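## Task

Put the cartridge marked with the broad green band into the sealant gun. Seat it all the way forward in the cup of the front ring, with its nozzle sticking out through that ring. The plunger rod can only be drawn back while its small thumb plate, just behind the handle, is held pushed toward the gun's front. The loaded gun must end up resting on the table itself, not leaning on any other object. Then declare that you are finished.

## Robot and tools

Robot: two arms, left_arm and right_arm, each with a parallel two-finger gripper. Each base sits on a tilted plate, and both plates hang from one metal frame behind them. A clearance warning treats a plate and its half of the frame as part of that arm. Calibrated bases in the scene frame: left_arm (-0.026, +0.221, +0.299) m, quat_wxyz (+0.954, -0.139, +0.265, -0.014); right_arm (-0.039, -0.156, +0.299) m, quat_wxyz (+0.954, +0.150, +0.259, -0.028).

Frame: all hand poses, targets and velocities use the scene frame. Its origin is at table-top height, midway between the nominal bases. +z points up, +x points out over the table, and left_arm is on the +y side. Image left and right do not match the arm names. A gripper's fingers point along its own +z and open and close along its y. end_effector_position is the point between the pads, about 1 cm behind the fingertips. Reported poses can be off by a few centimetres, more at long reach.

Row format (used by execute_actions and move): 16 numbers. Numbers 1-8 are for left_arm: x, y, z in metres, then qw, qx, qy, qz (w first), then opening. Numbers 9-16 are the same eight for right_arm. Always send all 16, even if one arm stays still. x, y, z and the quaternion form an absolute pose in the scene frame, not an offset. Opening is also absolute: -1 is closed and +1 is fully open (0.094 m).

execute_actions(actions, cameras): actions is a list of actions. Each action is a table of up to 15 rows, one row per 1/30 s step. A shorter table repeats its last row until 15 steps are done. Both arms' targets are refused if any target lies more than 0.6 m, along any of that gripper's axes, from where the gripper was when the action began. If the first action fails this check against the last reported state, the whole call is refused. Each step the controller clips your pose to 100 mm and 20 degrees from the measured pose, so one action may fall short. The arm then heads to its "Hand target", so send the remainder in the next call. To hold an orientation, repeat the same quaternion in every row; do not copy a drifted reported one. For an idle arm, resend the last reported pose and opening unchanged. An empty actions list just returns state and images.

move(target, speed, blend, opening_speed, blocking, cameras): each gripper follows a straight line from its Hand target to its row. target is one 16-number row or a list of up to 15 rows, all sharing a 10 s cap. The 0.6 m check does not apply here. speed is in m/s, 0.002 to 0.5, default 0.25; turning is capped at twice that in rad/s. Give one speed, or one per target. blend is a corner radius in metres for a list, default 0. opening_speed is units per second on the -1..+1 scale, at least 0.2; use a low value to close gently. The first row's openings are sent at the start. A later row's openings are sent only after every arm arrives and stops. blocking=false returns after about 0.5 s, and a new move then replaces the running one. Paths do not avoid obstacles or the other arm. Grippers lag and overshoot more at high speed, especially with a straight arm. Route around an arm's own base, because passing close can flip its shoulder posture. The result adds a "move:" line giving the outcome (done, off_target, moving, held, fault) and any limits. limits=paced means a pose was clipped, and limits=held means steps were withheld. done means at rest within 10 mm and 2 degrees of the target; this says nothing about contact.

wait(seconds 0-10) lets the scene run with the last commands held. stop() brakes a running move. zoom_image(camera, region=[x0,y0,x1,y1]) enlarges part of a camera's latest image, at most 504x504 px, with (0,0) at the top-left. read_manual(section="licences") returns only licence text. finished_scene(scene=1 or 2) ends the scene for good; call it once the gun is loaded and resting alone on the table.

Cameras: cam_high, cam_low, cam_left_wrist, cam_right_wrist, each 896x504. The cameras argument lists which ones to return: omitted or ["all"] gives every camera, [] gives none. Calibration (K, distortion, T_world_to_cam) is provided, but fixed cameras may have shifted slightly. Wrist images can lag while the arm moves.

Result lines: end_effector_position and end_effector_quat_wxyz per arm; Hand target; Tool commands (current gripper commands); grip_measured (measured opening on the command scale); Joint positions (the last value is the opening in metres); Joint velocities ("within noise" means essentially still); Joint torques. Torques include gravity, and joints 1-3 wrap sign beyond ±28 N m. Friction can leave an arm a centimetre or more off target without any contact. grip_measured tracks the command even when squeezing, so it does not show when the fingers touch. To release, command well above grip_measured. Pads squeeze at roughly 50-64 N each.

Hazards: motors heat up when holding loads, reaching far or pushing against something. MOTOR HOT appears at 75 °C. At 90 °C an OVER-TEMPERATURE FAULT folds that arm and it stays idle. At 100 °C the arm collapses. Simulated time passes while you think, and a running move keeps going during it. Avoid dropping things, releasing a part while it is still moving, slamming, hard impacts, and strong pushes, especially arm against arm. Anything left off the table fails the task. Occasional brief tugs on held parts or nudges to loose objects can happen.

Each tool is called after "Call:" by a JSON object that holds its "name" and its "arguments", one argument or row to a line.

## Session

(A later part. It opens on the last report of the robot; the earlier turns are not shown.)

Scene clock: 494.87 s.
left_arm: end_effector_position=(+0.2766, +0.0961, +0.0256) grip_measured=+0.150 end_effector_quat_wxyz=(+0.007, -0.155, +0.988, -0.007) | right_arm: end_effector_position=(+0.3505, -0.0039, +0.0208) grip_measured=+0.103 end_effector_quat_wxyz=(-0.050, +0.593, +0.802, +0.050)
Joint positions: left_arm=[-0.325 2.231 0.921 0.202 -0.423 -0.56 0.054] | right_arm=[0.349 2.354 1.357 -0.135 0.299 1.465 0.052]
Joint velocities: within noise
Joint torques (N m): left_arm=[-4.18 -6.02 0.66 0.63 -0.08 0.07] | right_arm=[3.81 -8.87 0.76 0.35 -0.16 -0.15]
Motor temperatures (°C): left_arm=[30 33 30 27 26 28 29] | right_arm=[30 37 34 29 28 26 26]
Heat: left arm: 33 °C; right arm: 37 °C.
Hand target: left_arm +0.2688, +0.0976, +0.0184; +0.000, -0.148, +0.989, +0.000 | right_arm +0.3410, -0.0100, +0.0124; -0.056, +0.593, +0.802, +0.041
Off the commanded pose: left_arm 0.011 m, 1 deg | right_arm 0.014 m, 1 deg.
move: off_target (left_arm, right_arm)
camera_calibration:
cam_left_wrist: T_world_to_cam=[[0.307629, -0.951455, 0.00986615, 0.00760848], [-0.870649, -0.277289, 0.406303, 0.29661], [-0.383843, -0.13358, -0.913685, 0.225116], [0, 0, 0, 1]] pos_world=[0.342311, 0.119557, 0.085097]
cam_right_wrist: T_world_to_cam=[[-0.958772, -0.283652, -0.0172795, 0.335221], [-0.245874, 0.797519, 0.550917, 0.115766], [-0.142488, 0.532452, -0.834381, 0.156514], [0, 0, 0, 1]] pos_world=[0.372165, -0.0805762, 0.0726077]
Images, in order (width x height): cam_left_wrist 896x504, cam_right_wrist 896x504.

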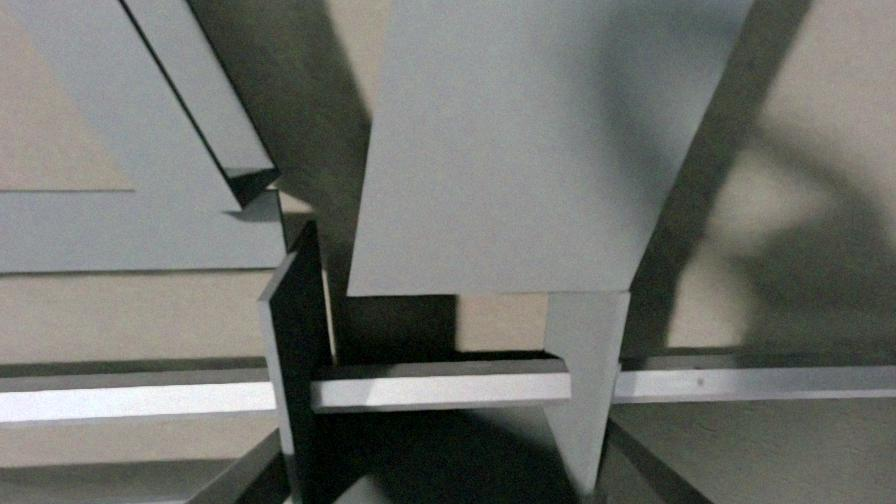

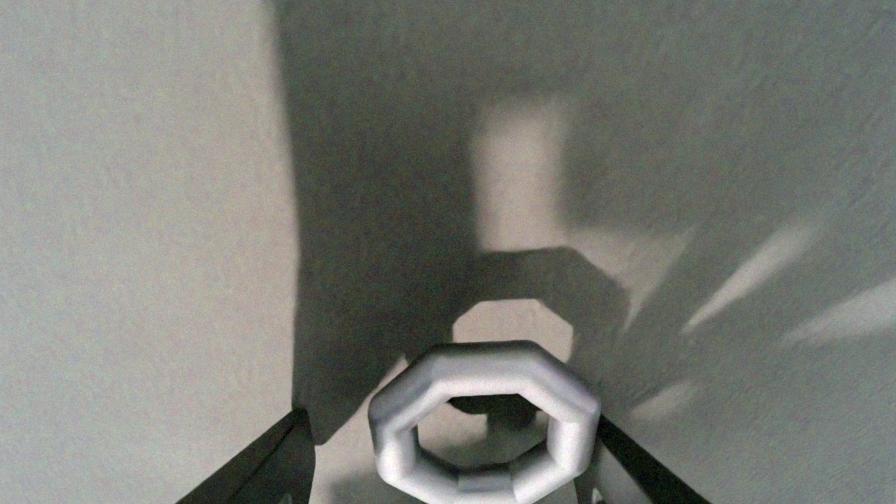

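Call:
{"name": "move", "arguments": {
  "target": [
    [0.2690,0.0975,0.0180,0,-0.1478,0.9890,0,0.0, 0.3412,-0.012,0.015,-0.0561,0.5934,0.8020,0.0415,0.45],
    [0.2690,0.0975,0.0180,0,-0.1478,0.9890,0,0.0, 0.3375,-0.014,0.012,-0.0561,0.5934,0.8020,0.0415,0.45]
  ],
  "speed": 0.08,
  "cameras": ["cam_right_wrist"]
}}

Scene clock: 506.53 s.
left_arm: end_effector_position=(+0.2767, +0.0961, +0.0256) grip_measured=+0.150 end_effector_quat_wxyz=(+0.007, -0.155, +0.988, -0.008) | right_arm: end_effector_position=(+0.3464, -0.0047, +0.0206) grip_measured=+0.447 end_effector_quat_wxyz=(-0.051, +0.591, +0.803, +0.053)
Joint positions: left_arm=[-0.325 2.231 0.921 0.202 -0.423 -0.56 0.054] | right_arm=[0.347 2.346 1.331 -0.113 0.293 1.455 0.068]
Joint velocities: within noise
Joint torques (N m): left_arm=[-4.22 -6.02 0.75 0.65 -0.09 0.09] | right_arm=[3.33 -8.99 0.7 0.3 -0.11 -0.07]
Motor temperatures (°C): left_arm=[30 33 30 27 26 28 29] | right_arm=[30 38 34 29 28 26 26]
Heat: left arm: 33 °C; right arm: 38 °C.
Hand target: left_arm +0.2689, +0.0976, +0.0184; +0.000, -0.148, +0.989, +0.000 | right_arm +0.3373, -0.0138, +0.0123; -0.056, +0.593, +0.802, +0.042
Off the commanded pose: left_arm 0.011 m, 1 deg | right_arm 0.016 m, 2 deg.
move: off_target (left_arm, right_arm)
camera_calibration:
cam_right_wrist: T_world_to_cam=[[-0.957003, -0.289264, -0.021719, 0.330531], [-0.252241, 0.792863, 0.554745, 0.117601], [-0.143248, 0.536371, -0.831737, 0.156443], [0, 0, 0, 1]] pos_world=[0.368393, -0.0815425, 0.0720591]
Images, in order (width x height): cam_right_wrist 896x504.

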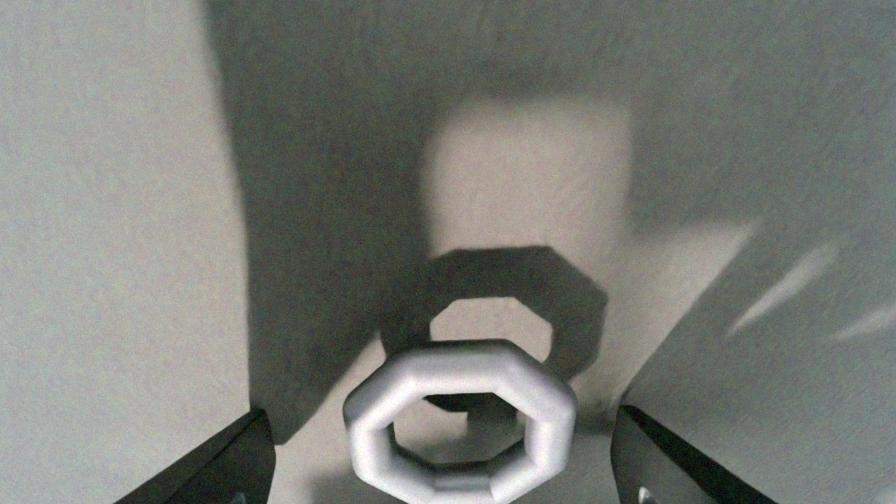

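Call:
{"name": "move", "arguments": {
  "target": [0.2690,0.0975,0.0180,0,-0.1478,0.9890,0,0.0, 0.334,-0.024,0.012,-0.0561,0.5934,0.8020,0.0415,0.45],
  "speed": 0.08,
  "cameras": ["cam_right_wrist"]
}}

Scene clock: 511.50 s.
left_arm: end_effector_position=(+0.2767, +0.0961, +0.0256) grip_measured=+0.150 end_effector_quat_wxyz=(+0.007, -0.155, +0.988, -0.008) | right_arm: end_effector_position=(+0.3458, -0.0062, +0.0200) grip_measured=+0.448 end_effector_quat_wxyz=(-0.056, +0.591, +0.802, +0.070)
Joint positions: left_arm=[-0.325 2.231 0.921 0.202 -0.423 -0.56 0.054] | right_arm=[0.331 2.334 1.301 -0.074 0.255 1.437 0.068]
Joint velocities: within noise
Joint torques (N m): left_arm=[-4.19 -6.02 0.65 0.64 -0.1 0.08] | right_arm=[2.91 -9.52 0.24 0.15 0.13 -0.06]
Motor temperatures (°C): left_arm=[30 33 30 27 26 28 29] | right_arm=[30 37 34 29 28 26 26]
Heat: left arm: 33 °C; right arm: 37 °C.
Hand target: left_arm +0.2689, +0.0976, +0.0184; +0.000, -0.148, +0.989, +0.000 | right_arm +0.3339, -0.0235, +0.0124; -0.056, +0.593, +0.802, +0.042
Off the commanded pose: left_arm 0.011 m, 1 deg | right_arm 0.023 m, 3 deg.
move: off_target (left_arm, right_arm)
camera_calibration:
cam_right_wrist: T_world_to_cam=[[-0.95778, -0.284531, -0.0412236, 0.330155], [-0.255156, 0.775164, 0.577942, 0.119435], [-0.132487, 0.56406, -0.815036, 0.152793], [0, 0, 0, 1]] pos_world=[0.366933, -0.0848272, 0.0691152]
Images, in order (width x height): cam_right_wrist 896x504.

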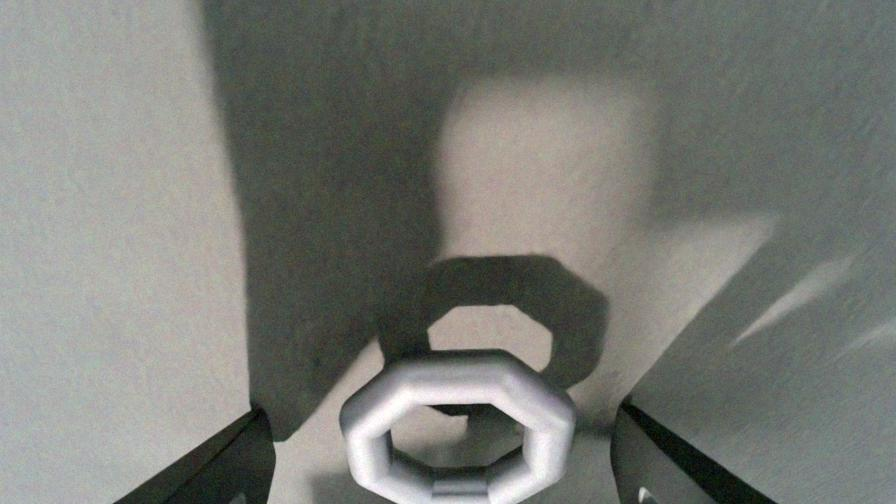

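Call:
{"name": "wait", "arguments": {
  "seconds": 0.1
}}

Call:
{"name": "zoom_image", "arguments": {
  "camera": "cam_high",
  "region": [380, 150, 580, 300]
}}

Call:
{"name": "zoom_image", "arguments": {
  "camera": "cam_low",
  "region": [370, 180, 570, 330]
}}

Scene clock: 519.57 s.
left_arm: end_effector_position=(+0.2767, +0.0961, +0.0256) grip_measured=+0.150 end_effector_quat_wxyz=(+0.007, -0.155, +0.988, -0.008) | right_arm: end_effector_position=(+0.3457, -0.0063, +0.0199) grip_measured=+0.448 end_effector_quat_wxyz=(-0.056, +0.591, +0.801, +0.070)
Joint positions: left_arm=[-0.325 2.231 0.921 0.202 -0.423 -0.56 0.054] | right_arm=[0.33 2.334 1.301 -0.073 0.255 1.437 0.068]
Joint velocities: within noise
Joint torques (N m): left_arm=[-4.25 -5.96 0.59 0.65 -0.08 0.08] | right_arm=[2.88 -9.4 0.23 0.14 0.17 -0.06]
Motor temperatures (°C): left_arm=[30 33 30 27 26 28 29] | right_arm=[30 37 34 29 28 26 26]
Heat: left arm: 33 °C; right arm: 37 °C.
Hand target: left_arm +0.2689, +0.0976, +0.0184; +0.000, -0.148, +0.989, +0.000 | right_arm +0.3339, -0.0236, +0.0123; -0.056, +0.593, +0.802, +0.042
Tool commands: left_gripper/opening=+0.0 right_gripper/opening=+0.45
Off the commanded pose: left_arm 0.011 m, 1 deg | right_arm 0.023 m, 3 deg.
wait: 0.10 s; at rest from the start
camera_calibration:
cam_left_wrist: T_world_to_cam=[[0.307777, -0.951405, 0.010053, 0.00751059], [-0.870741, -0.277392, 0.406035, 0.29672], [-0.383515, -0.133722, -0.913802, 0.225074], [0, 0, 0, 1]] pos_world=[0.342374, 0.119551, 0.0851186]
cam_right_wrist: T_world_to_cam=[[-0.957874, -0.284231, -0.0411086, 0.330068], [-0.254817, 0.775131, 0.578135, 0.119427], [-0.132459, 0.564256, -0.814905, 0.152759], [0, 0, 0, 1]] pos_world=[0.36683, -0.0849515, 0.0690078]

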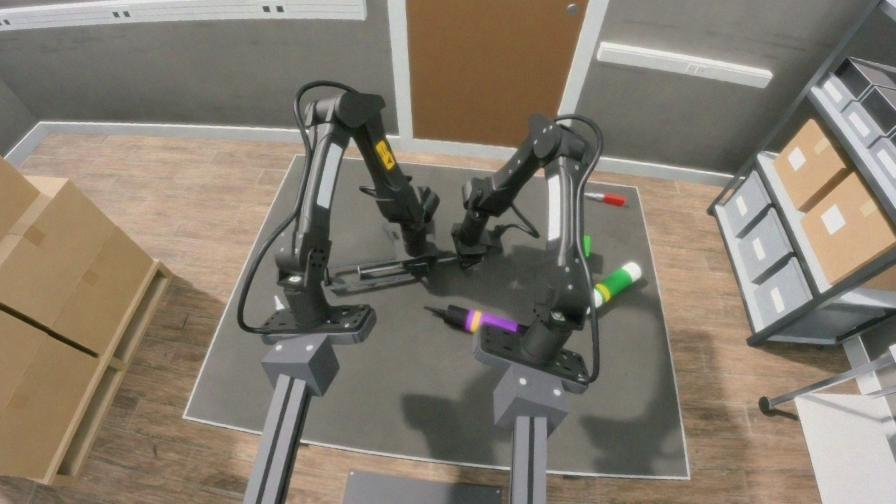

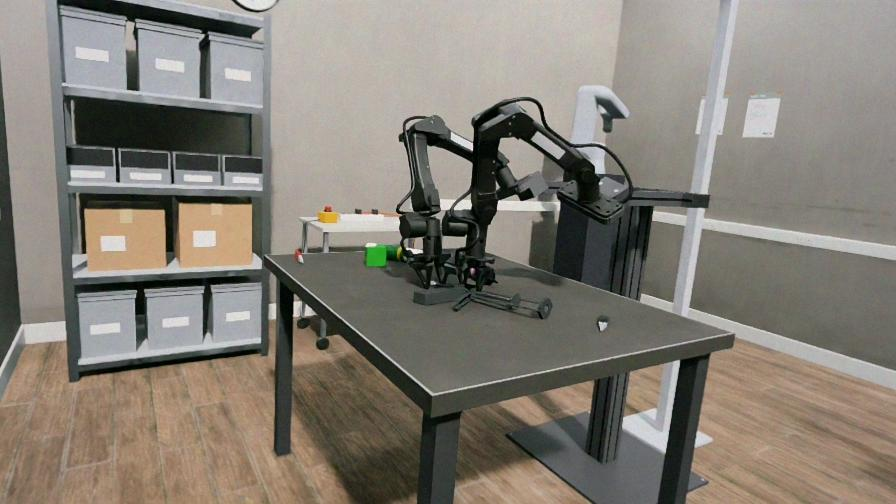

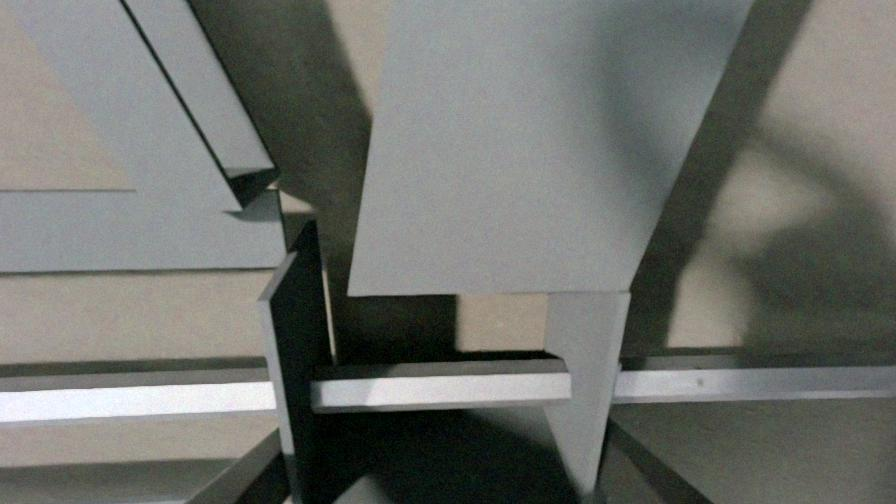

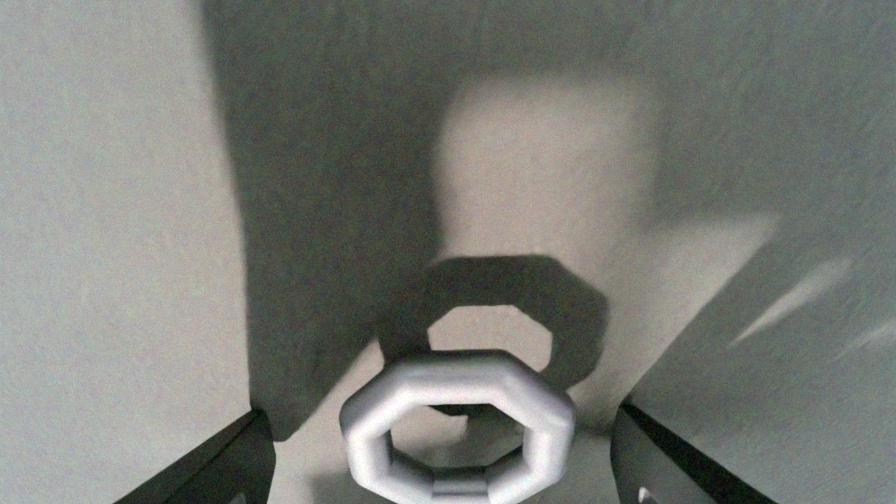

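Scaled by 2.520.

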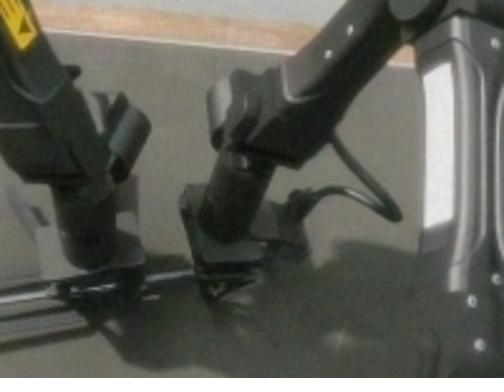

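Scaled by 2.520.

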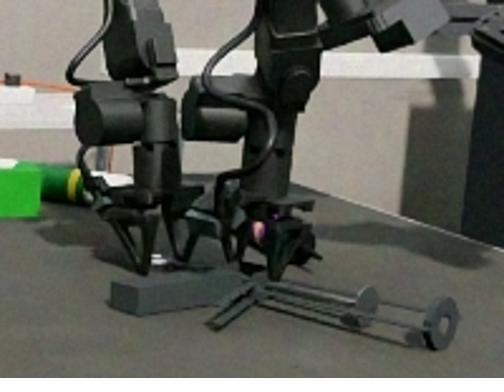

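Call:
{"name": "move", "arguments": {
  "target": [
    [0.2690,0.0975,0.0180,0,-0.1478,0.9890,0,0.0, 0.343,-0.008,0.030,-0.0561,0.5934,0.8020,0.0415,0.45],
    [0.2690,0.0975,0.0180,0,-0.1478,0.9890,0,0.0, 0.341,-0.008,0.028,-0.0561,0.5934,0.8020,0.0415,0.35]
  ],
  "speed": 0.08,
  "cameras": ["cam_right_wrist"]
}}

Scene clock: 529.73 s.
left_arm: end_effector_position=(+0.2767, +0.0961, +0.0256) grip_measured=+0.150 end_effector_quat_wxyz=(+0.007, -0.155, +0.988, -0.008) | right_arm: end_effector_position=(+0.3400, -0.0099, +0.0213) grip_measured=+0.352 end_effector_quat_wxyz=(-0.060, +0.597, +0.799, +0.049)
Joint positions: left_arm=[-0.325 2.231 0.921 0.202 -0.423 -0.56 0.054] | right_arm=[0.336 2.333 1.311 -0.122 0.282 1.468 0.064]
Joint velocities: within noise
Joint torques (N m): left_arm=[-4.22 -5.96 0.68 0.62 -0.08 0.08] | right_arm=[6.24 -10.69 2.32 -0.06 0.11 0.07]
Motor temperatures (°C): left_arm=[30 33 30 27 26 28 29] | right_arm=[30 37 33 28 28 26 26]
Heat: left arm: 33 °C; right arm: 37 °C.
Hand target: left_arm +0.2689, +0.0976, +0.0184; +0.000, -0.148, +0.989, +0.000 | right_arm +0.3411, -0.0081, +0.0279; -0.056, +0.593, +0.802, +0.042
Off the commanded pose: left_arm 0.011 m, 1 deg | right_arm 0.007 m, 1 deg.
move: off_target (left_arm)
camera_calibration:
cam_right_wrist: T_world_to_cam=[[-0.961224, -0.27576, -0.00203599, 0.323989], [-0.229192, 0.794751, 0.561998, 0.111761], [-0.153358, 0.540673, -0.827136, 0.162297], [0, 0, 0, 1]] pos_world=[0.361931, -0.0872285, 0.0720917]
Images, in order (width x height): cam_right_wrist 896x504.

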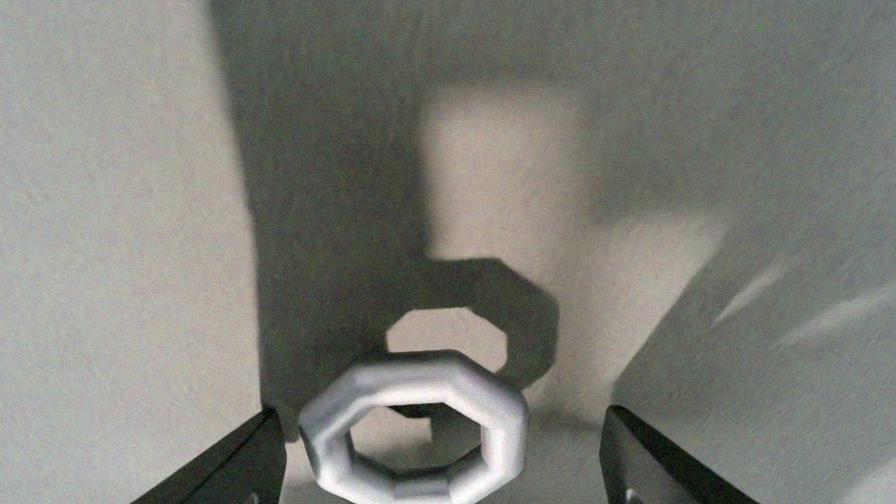

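Call:
{"name": "move", "arguments": {
  "target": [
    [0.2690,0.0975,0.0180,0,-0.1478,0.9890,0,0.0, 0.345,-0.008,0.038,-0.0561,0.5934,0.8020,0.0415,0.35]
  ],
  "speed": 0.08,
  "cameras": ["cam_right_wrist"]
}}

Scene clock: 535.30 s.
left_arm: end_effector_position=(+0.2767, +0.0961, +0.0256) grip_measured=+0.150 end_effector_quat_wxyz=(+0.007, -0.155, +0.988, -0.008) | right_arm: end_effector_position=(+0.3323, -0.0127, +0.0235) grip_measured=+0.352 end_effector_quat_wxyz=(-0.068, +0.595, +0.800, +0.033)
Joint positions: left_arm=[-0.325 2.231 0.921 0.202 -0.423 -0.56 0.054] | right_arm=[0.339 2.328 1.311 -0.164 0.292 1.478 0.064]
Joint velocities: within noise
Joint torques (N m): left_arm=[-4.29 -5.83 0.8 0.64 -0.08 0.09] | right_arm=[6.69 -12.34 2.56 0 0.05 0.08]
Motor temperatures (°C): left_arm=[30 33 30 27 26 28 29] | right_arm=[30 38 33 28 28 26 26]
Heat: left arm: 33 °C; right arm: 38 °C.
Hand target: left_arm +0.2689, +0.0976, +0.0184; +0.000, -0.148, +0.989, +0.000 | right_arm +0.3448, -0.0080, +0.0377; -0.056, +0.593, +0.802, +0.042
Off the commanded pose: left_arm 0.011 m, 1 deg | right_arm 0.020 m, 2 deg.
move: off_target (left_arm, right_arm)
camera_calibration:
cam_right_wrist: T_world_to_cam=[[-0.958335, -0.283798, 0.0324402, 0.314005], [-0.218452, 0.801333, 0.556906, 0.107634], [-0.184044, 0.526616, -0.829941, 0.174467], [0, 0, 0, 1]] pos_world=[0.356545, -0.0890139, 0.0746686]
Images, in order (width x height): cam_right_wrist 896x504.

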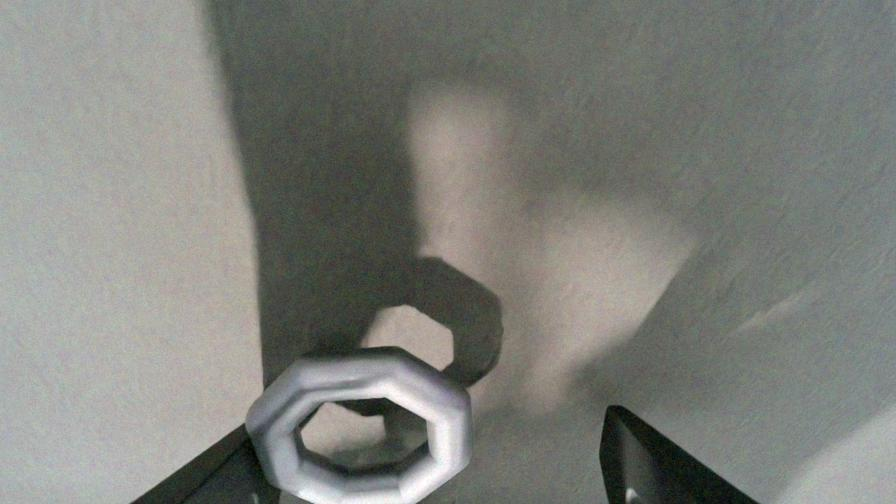

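Call:
{"name": "move", "arguments": {
  "target": [
    [0.2690,0.0975,0.0180,0,-0.1478,0.9890,0,0.0, 0.345,-0.010,0.075,-0.0561,0.5934,0.8020,0.0415,0.45]
  ],
  "speed": 0.08,
  "cameras": ["cam_right_wrist","cam_low","cam_high"]
}}

Call:
{"name": "zoom_image", "arguments": {
  "camera": "cam_high",
  "region": [380, 150, 580, 300]
}}

Scene clock: 548.20 s.
left_arm: end_effector_position=(+0.2767, +0.0961, +0.0256) grip_measured=+0.150 end_effector_quat_wxyz=(+0.007, -0.155, +0.988, -0.008) | right_arm: end_effector_position=(+0.3448, -0.0125, +0.0643) grip_measured=+0.448 end_effector_quat_wxyz=(-0.061, +0.597, +0.799, +0.041)
Joint positions: left_arm=[-0.325 2.231 0.921 0.202 -0.423 -0.56 0.054] | right_arm=[0.378 2.207 1.281 -0.243 0.308 1.512 0.068]
Joint velocities: within noise
Joint torques (N m): left_arm=[-4.15 -5.81 0.7 0.62 -0.06 0.08] | right_arm=[6.49 -11.88 1.25 0.11 0.04 0.08]
Motor temperatures (°C): left_arm=[30 33 30 27 26 28 29] | right_arm=[31 41 33 28 28 26 26]
Heat: left arm: 33 °C; right arm: 41 °C.
Hand target: left_arm +0.2689, +0.0976, +0.0184; +0.000, -0.148, +0.989, +0.000 | right_arm +0.3449, -0.0100, +0.0746; -0.056, +0.593, +0.802, +0.042
Off the commanded pose: left_arm 0.011 m, 1 deg | right_arm 0.011 m, 1 deg.
move: off_target (left_arm, right_arm)
camera_calibration:
cam_right_wrist: T_world_to_cam=[[-0.960948, -0.276515, 0.0108946, 0.32705], [-0.224131, 0.800788, 0.555431, 0.0895174], [-0.162309, 0.531298, -0.831491, 0.203266], [0, 0, 0, 1]] pos_world=[0.367334, -0.0892449, 0.11573]
Images, in order (width x height): cam_high 896x504, cam_low 896x504, cam_right_wrist 896x504.

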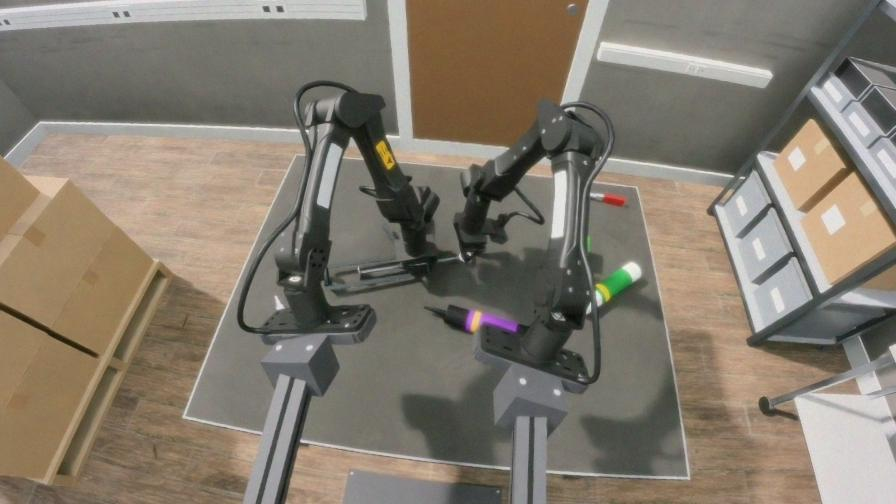

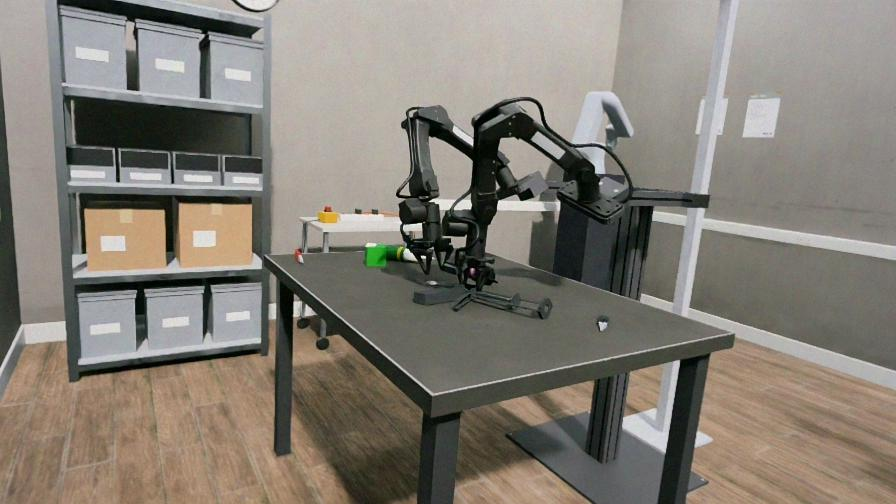

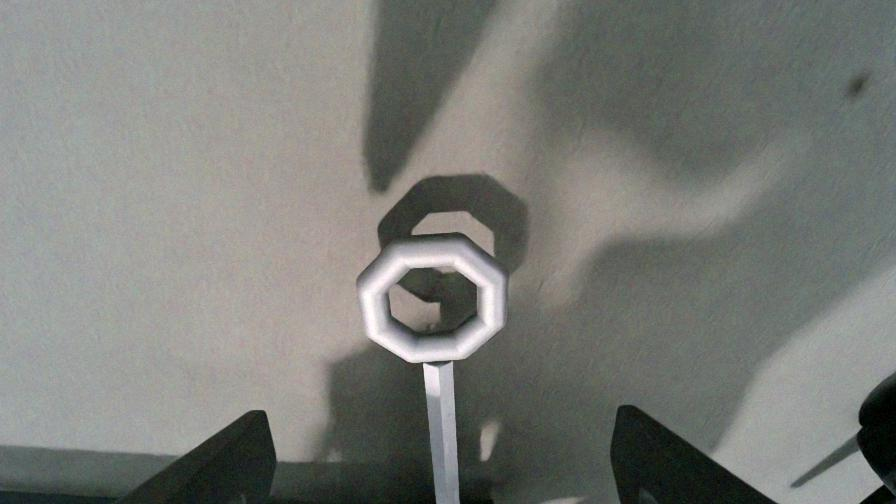

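Scaled by 2.520.

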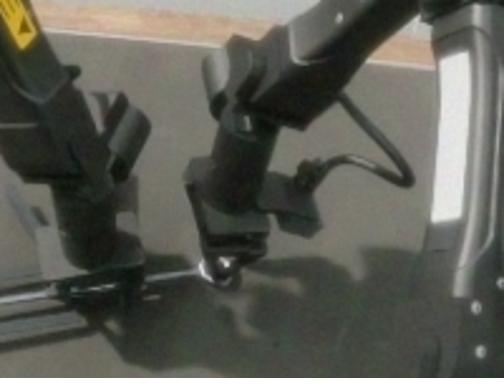

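Call:
{"name": "move", "arguments": {
  "target": [
    [0.2690,0.0975,0.0180,0,-0.1478,0.9890,0,0.0, 0.3425,-0.009,0.018,-0.0561,0.5934,0.8020,0.0415,0.45]
  ],
  "speed": 0.08,
  "cameras": ["cam_right_wrist"]
}}

Scene clock: 556.00 s.
left_arm: end_effector_position=(+0.2767, +0.0961, +0.0256) grip_measured=+0.150 end_effector_quat_wxyz=(+0.007, -0.155, +0.988, -0.008) | right_arm: end_effector_position=(+0.3447, -0.0112, +0.0244) grip_measured=+0.448 end_effector_quat_wxyz=(-0.053, +0.596, +0.800, +0.042)
Joint positions: left_arm=[-0.325 2.231 0.921 0.202 -0.423 -0.56 0.054] | right_arm=[0.343 2.33 1.328 -0.144 0.304 1.47 0.068]
Joint velocities: within noise
Joint torques (N m): left_arm=[-4.25 -5.87 0.76 0.65 -0.06 0.09] | right_arm=[4.63 -8.18 3.06 0.3 -0.14 -0.09]
Motor temperatures (°C): left_arm=[30 33 30 27 26 28 29] | right_arm=[31 40 33 28 28 26 26]
Heat: left arm: 33 °C; right arm: 40 °C.
Hand target: left_arm +0.2689, +0.0976, +0.0184; +0.000, -0.148, +0.989, +0.000 | right_arm +0.3423, -0.0091, +0.0181; -0.056, +0.593, +0.802, +0.041
Off the commanded pose: left_arm 0.011 m, 1 deg | right_arm 0.007 m, 1 deg.
move: off_target (left_arm)
camera_calibration:
cam_right_wrist: T_world_to_cam=[[-0.959981, -0.280063, -0.000711154, 0.327635], [-0.235028, 0.804228, 0.545875, 0.11467], [-0.152308, 0.524197, -0.837866, 0.165986], [0, 0, 0, 1]] pos_world=[0.366755, -0.0874721, 0.0767117]
Images, in order (width x height): cam_right_wrist 896x504.

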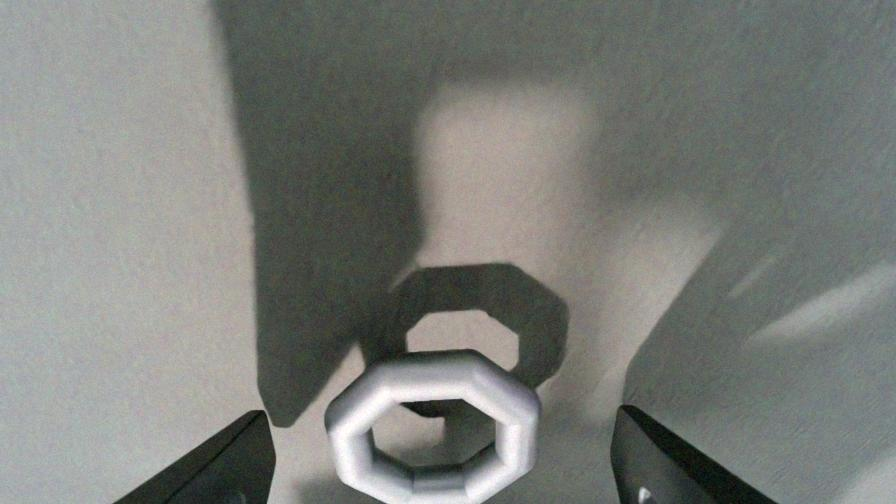

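Call:
{"name": "move", "arguments": {
  "target": [
    [0.2690,0.0975,0.0180,0,-0.1478,0.9890,0,0.0, 0.3425,-0.009,0.018,-0.0561,0.5934,0.8020,0.0415,-0.4]
  ],
  "opening_speed": 0.4,
  "cameras": ["cam_left_wrist","cam_right_wrist"]
}}

Scene clock: 563.93 s.
left_arm: end_effector_position=(+0.2767, +0.0961, +0.0256) grip_measured=+0.150 end_effector_quat_wxyz=(+0.007, -0.155, +0.988, -0.008) | right_arm: end_effector_position=(+0.3453, -0.0109, +0.0244) grip_measured=-0.269 end_effector_quat_wxyz=(-0.052, +0.596, +0.800, +0.043)
Joint positions: left_arm=[-0.325 2.231 0.921 0.202 -0.423 -0.56 0.054] | right_arm=[0.343 2.33 1.328 -0.141 0.303 1.468 0.034]
Joint velocities: within noise
Joint torques (N m): left_arm=[-4.21 -5.89 0.72 0.64 -0.06 0.09] | right_arm=[4.66 -8.17 3.03 0.25 -0.15 -0.05]
Motor temperatures (°C): left_arm=[30 33 30 27 26 28 29] | right_arm=[30 38 33 28 28 26 26]
Heat: left arm: 33 °C; right arm: 38 °C.
Hand target: left_arm +0.2689, +0.0976, +0.0184; +0.000, -0.148, +0.989, +0.000 | right_arm +0.3422, -0.0092, +0.0181; -0.056, +0.593, +0.802, +0.041
Off the commanded pose: left_arm 0.011 m, 1 deg | right_arm 0.007 m, 1 deg.
move: off_target (left_arm)
camera_calibration:
cam_left_wrist: T_world_to_cam=[[0.307777, -0.951405, 0.010053, 0.00751059], [-0.870741, -0.277392, 0.406035, 0.29672], [-0.383515, -0.133722, -0.913802, 0.225074], [0, 0, 0, 1]] pos_world=[0.342374, 0.119551, 0.0851186]
cam_right_wrist: T_world_to_cam=[[-0.960022, -0.279899, -0.0036863, 0.328467], [-0.236379, 0.803558, 0.546278, 0.115058], [-0.14994, 0.52531, -0.837596, 0.165148], [0, 0, 0, 1]] pos_world=[0.367295, -0.0872725, 0.0766847]
Images, in order (width x height): cam_left_wrist 896x504, cam_right_wrist 896x504.

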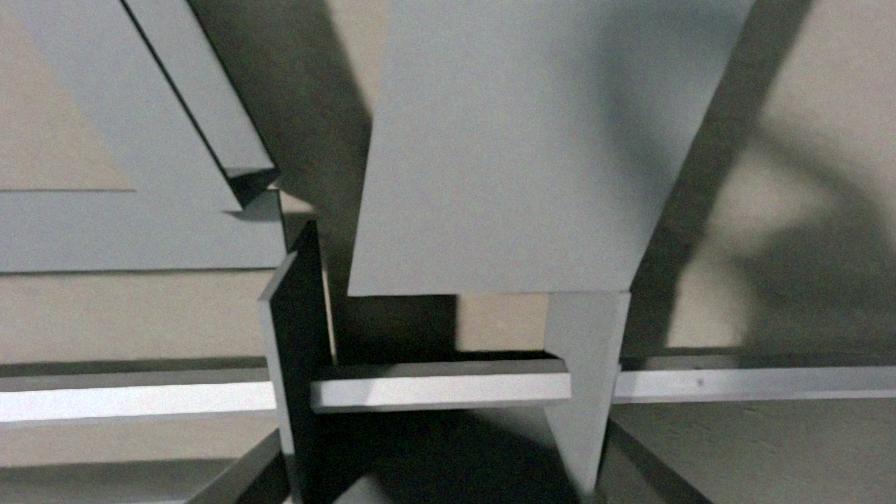

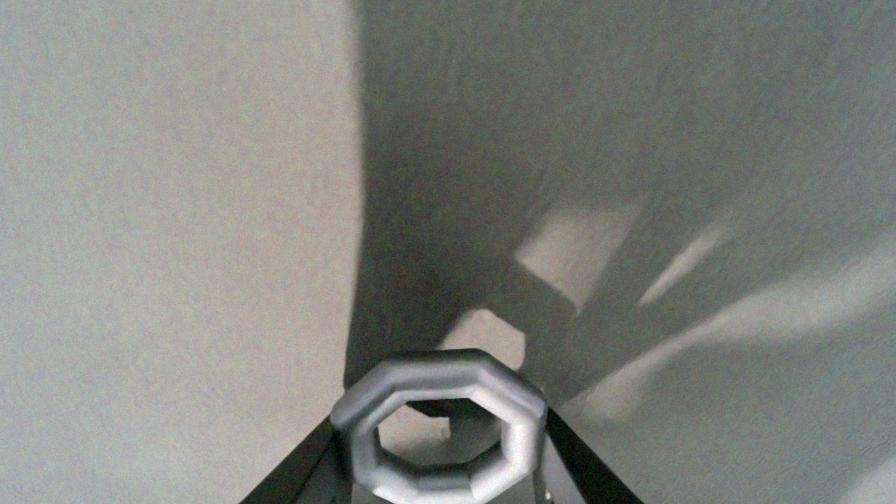

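Call:
{"name": "move", "arguments": {
  "target": [
    [0.2690,0.0975,0.0180,0,-0.1478,0.9890,0,0.0, 0.3514,-0.0380,0.018,-0.0561,0.5934,0.8020,0.0415,-0.5]
  ],
  "speed": 0.05
}}

Scene clock: 569.57 s.
left_arm: end_effector_position=(+0.2768, +0.0962, +0.0256) grip_measured=+0.150 end_effector_quat_wxyz=(+0.007, -0.155, +0.988, -0.007) | right_arm: end_effector_position=(+0.3456, -0.0127, +0.0235) grip_measured=-0.270 end_effector_quat_wxyz=(-0.082, +0.589, +0.801, +0.067)
Joint positions: left_arm=[-0.325 2.231 0.921 0.202 -0.424 -0.56 0.054] | right_arm=[0.307 2.32 1.328 -0.151 0.213 1.425 0.034]
Joint velocities: within noise
Joint torques (N m): left_arm=[-4.26 -5.93 0.65 0.65 -0.05 0.1] | right_arm=[2.24 -10.43 2.04 0.17 0.49 -0.24]
Motor temperatures (°C): left_arm=[30 33 30 27 26 28 30] | right_arm=[30 37 33 28 28 26 27]
Heat: left arm: 33 °C; right arm: 37 °C.
Hand target: left_arm +0.2689, +0.0976, +0.0184; +0.000, -0.148, +0.989, +0.000 | right_arm +0.3508, -0.0376, +0.0185; -0.057, +0.593, +0.802, +0.041
Off the commanded pose: left_arm 0.011 m, 1 deg | right_arm 0.027 m, 4 deg.
move: off_target (left_arm, right_arm)
camera_calibration:
cam_left_wrist: T_world_to_cam=[[0.307789, -0.951408, 0.00940696, 0.00763919], [-0.870812, -0.277705, 0.405667, 0.296846], [-0.383342, -0.133052, -0.913973, 0.224995], [0, 0, 0, 1]] pos_world=[0.342396, 0.119639, 0.0851472]
cam_right_wrist: T_world_to_cam=[[-0.956757, -0.290816, -0.00645284, 0.327007], [-0.234635, 0.758438, 0.608045, 0.114395], [-0.171935, 0.583265, -0.793877, 0.172662], [0, 0, 0, 1]] pos_world=[0.369394, -0.0923706, 0.0696248]

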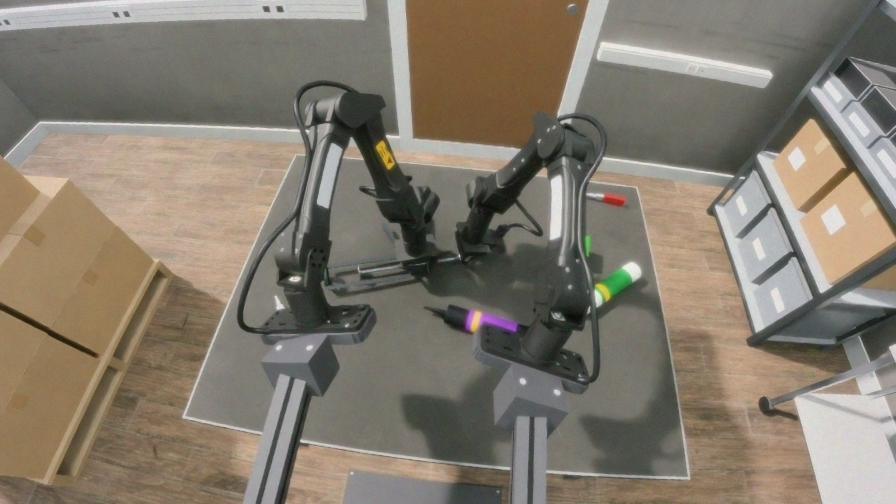

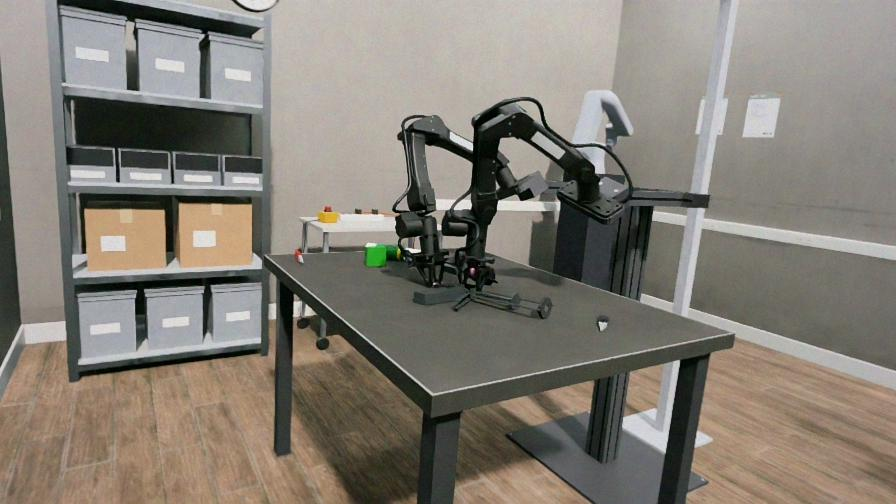

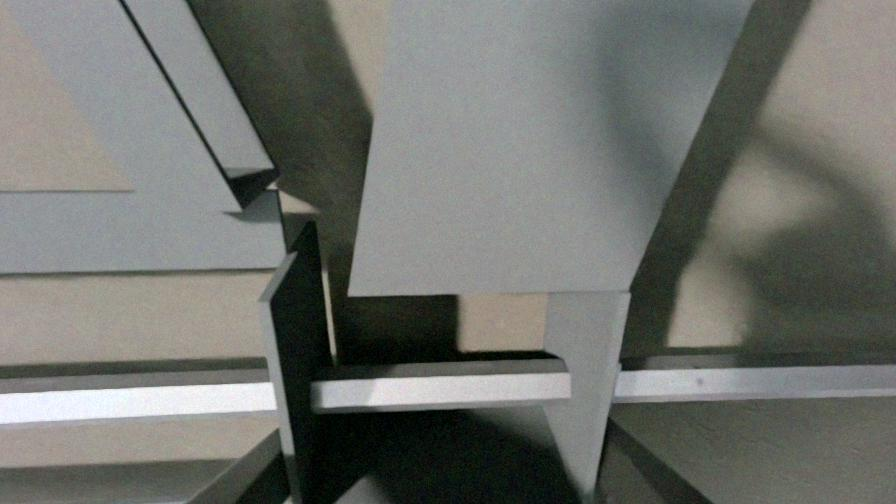

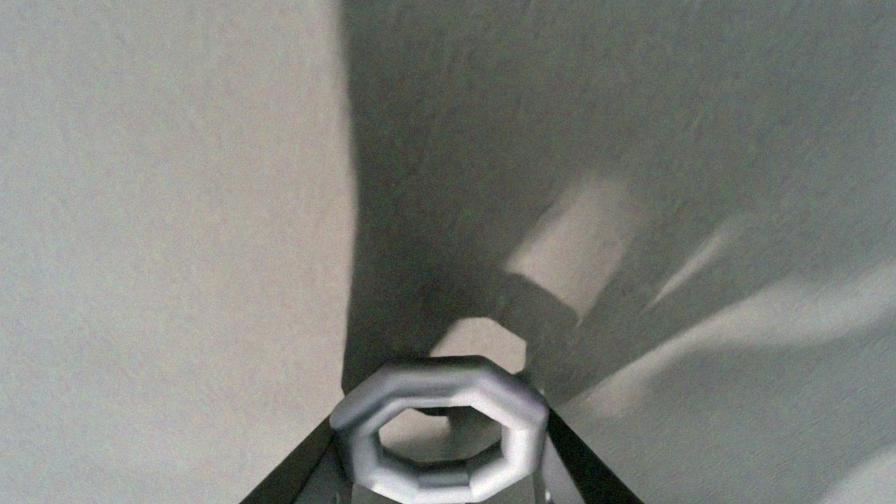

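Call:
{"name": "move", "arguments": {
  "target": [
    [0.2690,0.0975,0.0180,0,-0.1478,0.9890,0,0.0, 0.359,-0.0620,0.020,-0.0561,0.5934,0.8020,0.0415,-0.5]
  ],
  "speed": 0.05,
  "cameras": ["cam_left_wrist","cam_right_wrist"]
}}

Scene clock: 576.10 s.
left_arm: end_effector_position=(+0.2770, +0.0959, +0.0256) grip_measured=+0.150 end_effector_quat_wxyz=(+0.008, -0.156, +0.988, -0.008) | right_arm: end_effector_position=(+0.3520, -0.0318, +0.0231) grip_measured=-0.270 end_effector_quat_wxyz=(-0.088, +0.588, +0.801, +0.073)
Joint positions: left_arm=[-0.325 2.231 0.921 0.204 -0.422 -0.56 0.054] | right_arm=[0.254 2.295 1.328 -0.167 0.172 1.375 0.034]
Joint velocities: within noise
Joint torques (N m): left_arm=[-4.25 -6.04 0.73 0.63 -0.12 0.09] | right_arm=[2.02 -11.32 1.87 0.12 0.62 -0.24]
Motor temperatures (°C): left_arm=[30 33 30 27 26 28 30] | right_arm=[30 38 33 28 28 26 27]
Heat: left arm: 33 °C; right arm: 38 °C.
Hand target: left_arm +0.2689, +0.0975, +0.0184; +0.000, -0.148, +0.989, +0.000 | right_arm +0.3583, -0.0614, +0.0205; -0.058, +0.593, +0.802, +0.041
Off the commanded pose: left_arm 0.011 m, 2 deg | right_arm 0.031 m, 5 deg.
move: off_target (left_arm, right_arm)
camera_calibration:
cam_left_wrist: T_world_to_cam=[[0.308357, -0.951202, 0.0114467, 0.00699057], [-0.871036, -0.277491, 0.405333, 0.297036], [-0.382377, -0.134958, -0.914098, 0.224982], [0, 0, 0, 1]] pos_world=[0.342602, 0.119438, 0.0851766]
cam_right_wrist: T_world_to_cam=[[-0.956287, -0.292277, -0.00946756, 0.327398], [-0.234321, 0.746489, 0.622774, 0.129807], [-0.174955, 0.597769, -0.782344, 0.185858], [0, 0, 0, 1]] pos_world=[0.37602, -0.112309, 0.067664]
Images, in order (width x height): cam_left_wrist 896x504, cam_right_wrist 896x504.

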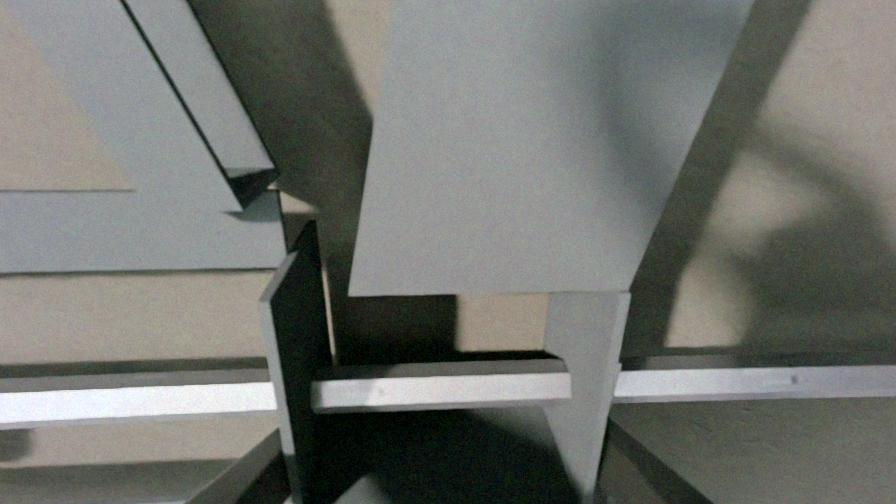

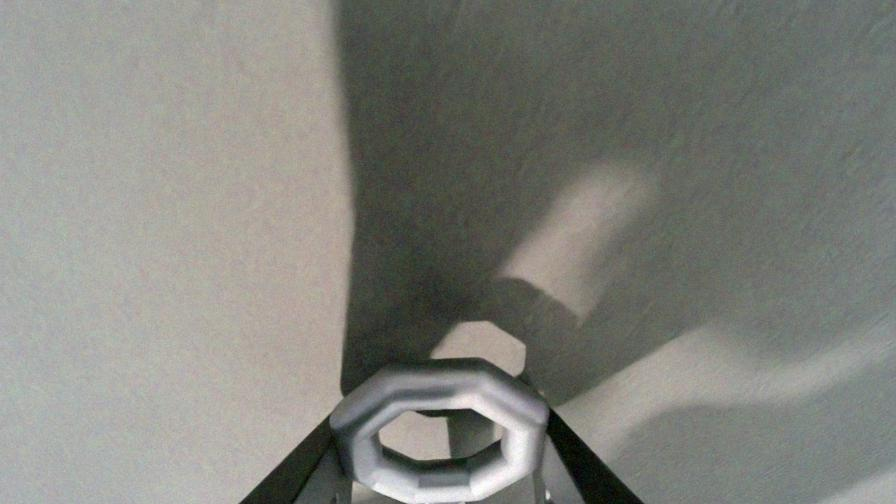

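Call:
{"name": "move", "arguments": {
  "target": [
    [0.2690,0.0975,0.0180,0,-0.1478,0.9890,0,0.0, 0.381,-0.1330,0.022,-0.0561,0.5934,0.8020,0.0415,-0.5]
  ],
  "speed": 0.07,
  "cameras": ["cam_left_wrist","cam_right_wrist"]
}}

Scene clock: 583.00 s.
left_arm: end_effector_position=(+0.2758, +0.0945, +0.0262) grip_measured=+0.150 end_effector_quat_wxyz=(+0.006, -0.148, +0.989, -0.008) | right_arm: end_effector_position=(+0.3629, -0.0845, +0.0205) grip_measured=-0.270 end_effector_quat_wxyz=(-0.115, +0.586, +0.797, +0.091)
Joint positions: left_arm=[-0.33 2.231 0.921 0.199 -0.423 -0.549 0.054] | right_arm=[0.107 2.253 1.36 -0.246 0.049 1.246 0.034]
Joint velocities: within noise
Joint torques (N m): left_arm=[-3.75 -5.87 0.88 0.67 -0.05 -0.05] | right_arm=[0.46 -13.3 3.56 -0.01 1.13 -0.34]
Motor temperatures (°C): left_arm=[30 33 30 27 26 28 30] | right_arm=[30 38 33 28 28 26 27]
Heat: left arm: 33 °C; right arm: 38 °C.
Hand target: left_arm +0.2688, +0.0977, +0.0184; +0.000, -0.148, +0.989, +0.000 | right_arm +0.3794, -0.1319, +0.0235; -0.059, +0.595, +0.801, +0.042
Off the commanded pose: left_arm 0.011 m, 1 deg | right_arm 0.052 m, 9 deg.
move: off_target (left_arm, right_arm)
camera_calibration:
cam_left_wrist: T_world_to_cam=[[0.293012, -0.956043, 0.0111782, 0.0107157], [-0.874201, -0.263157, 0.408071, 0.294743], [-0.387192, -0.129342, -0.912882, 0.225649], [0, 0, 0, 1]] pos_world=[0.341894, 0.116994, 0.0855949]
cam_right_wrist: T_world_to_cam=[[-0.957078, -0.289796, -0.00442205, 0.322831], [-0.217569, 0.708296, 0.67155, 0.162964], [-0.19148, 0.643688, -0.740946, 0.226248], [0, 0, 0, 1]] pos_world=[0.387753, -0.167505, 0.0596272]
Images, in order (width x height): cam_left_wrist 896x504, cam_right_wrist 896x504.

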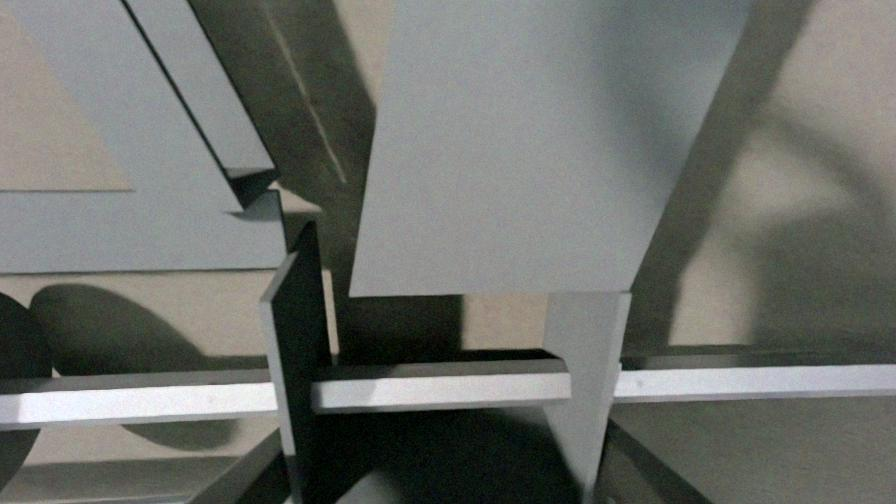

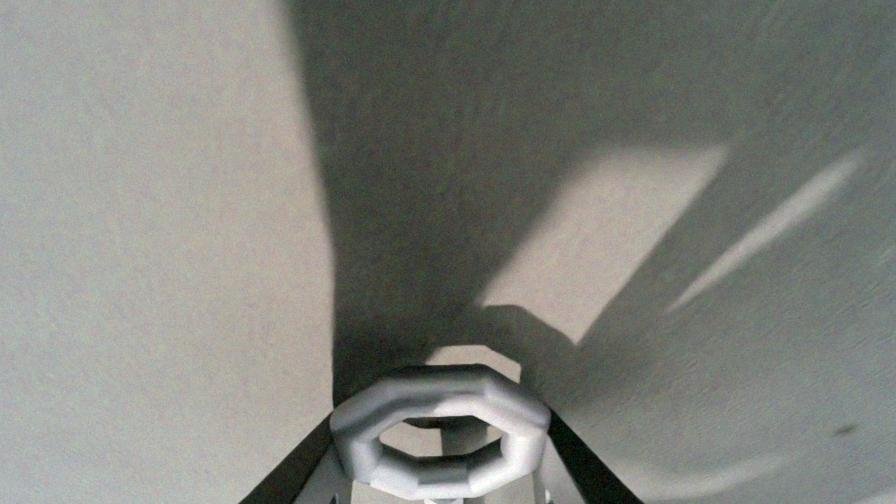

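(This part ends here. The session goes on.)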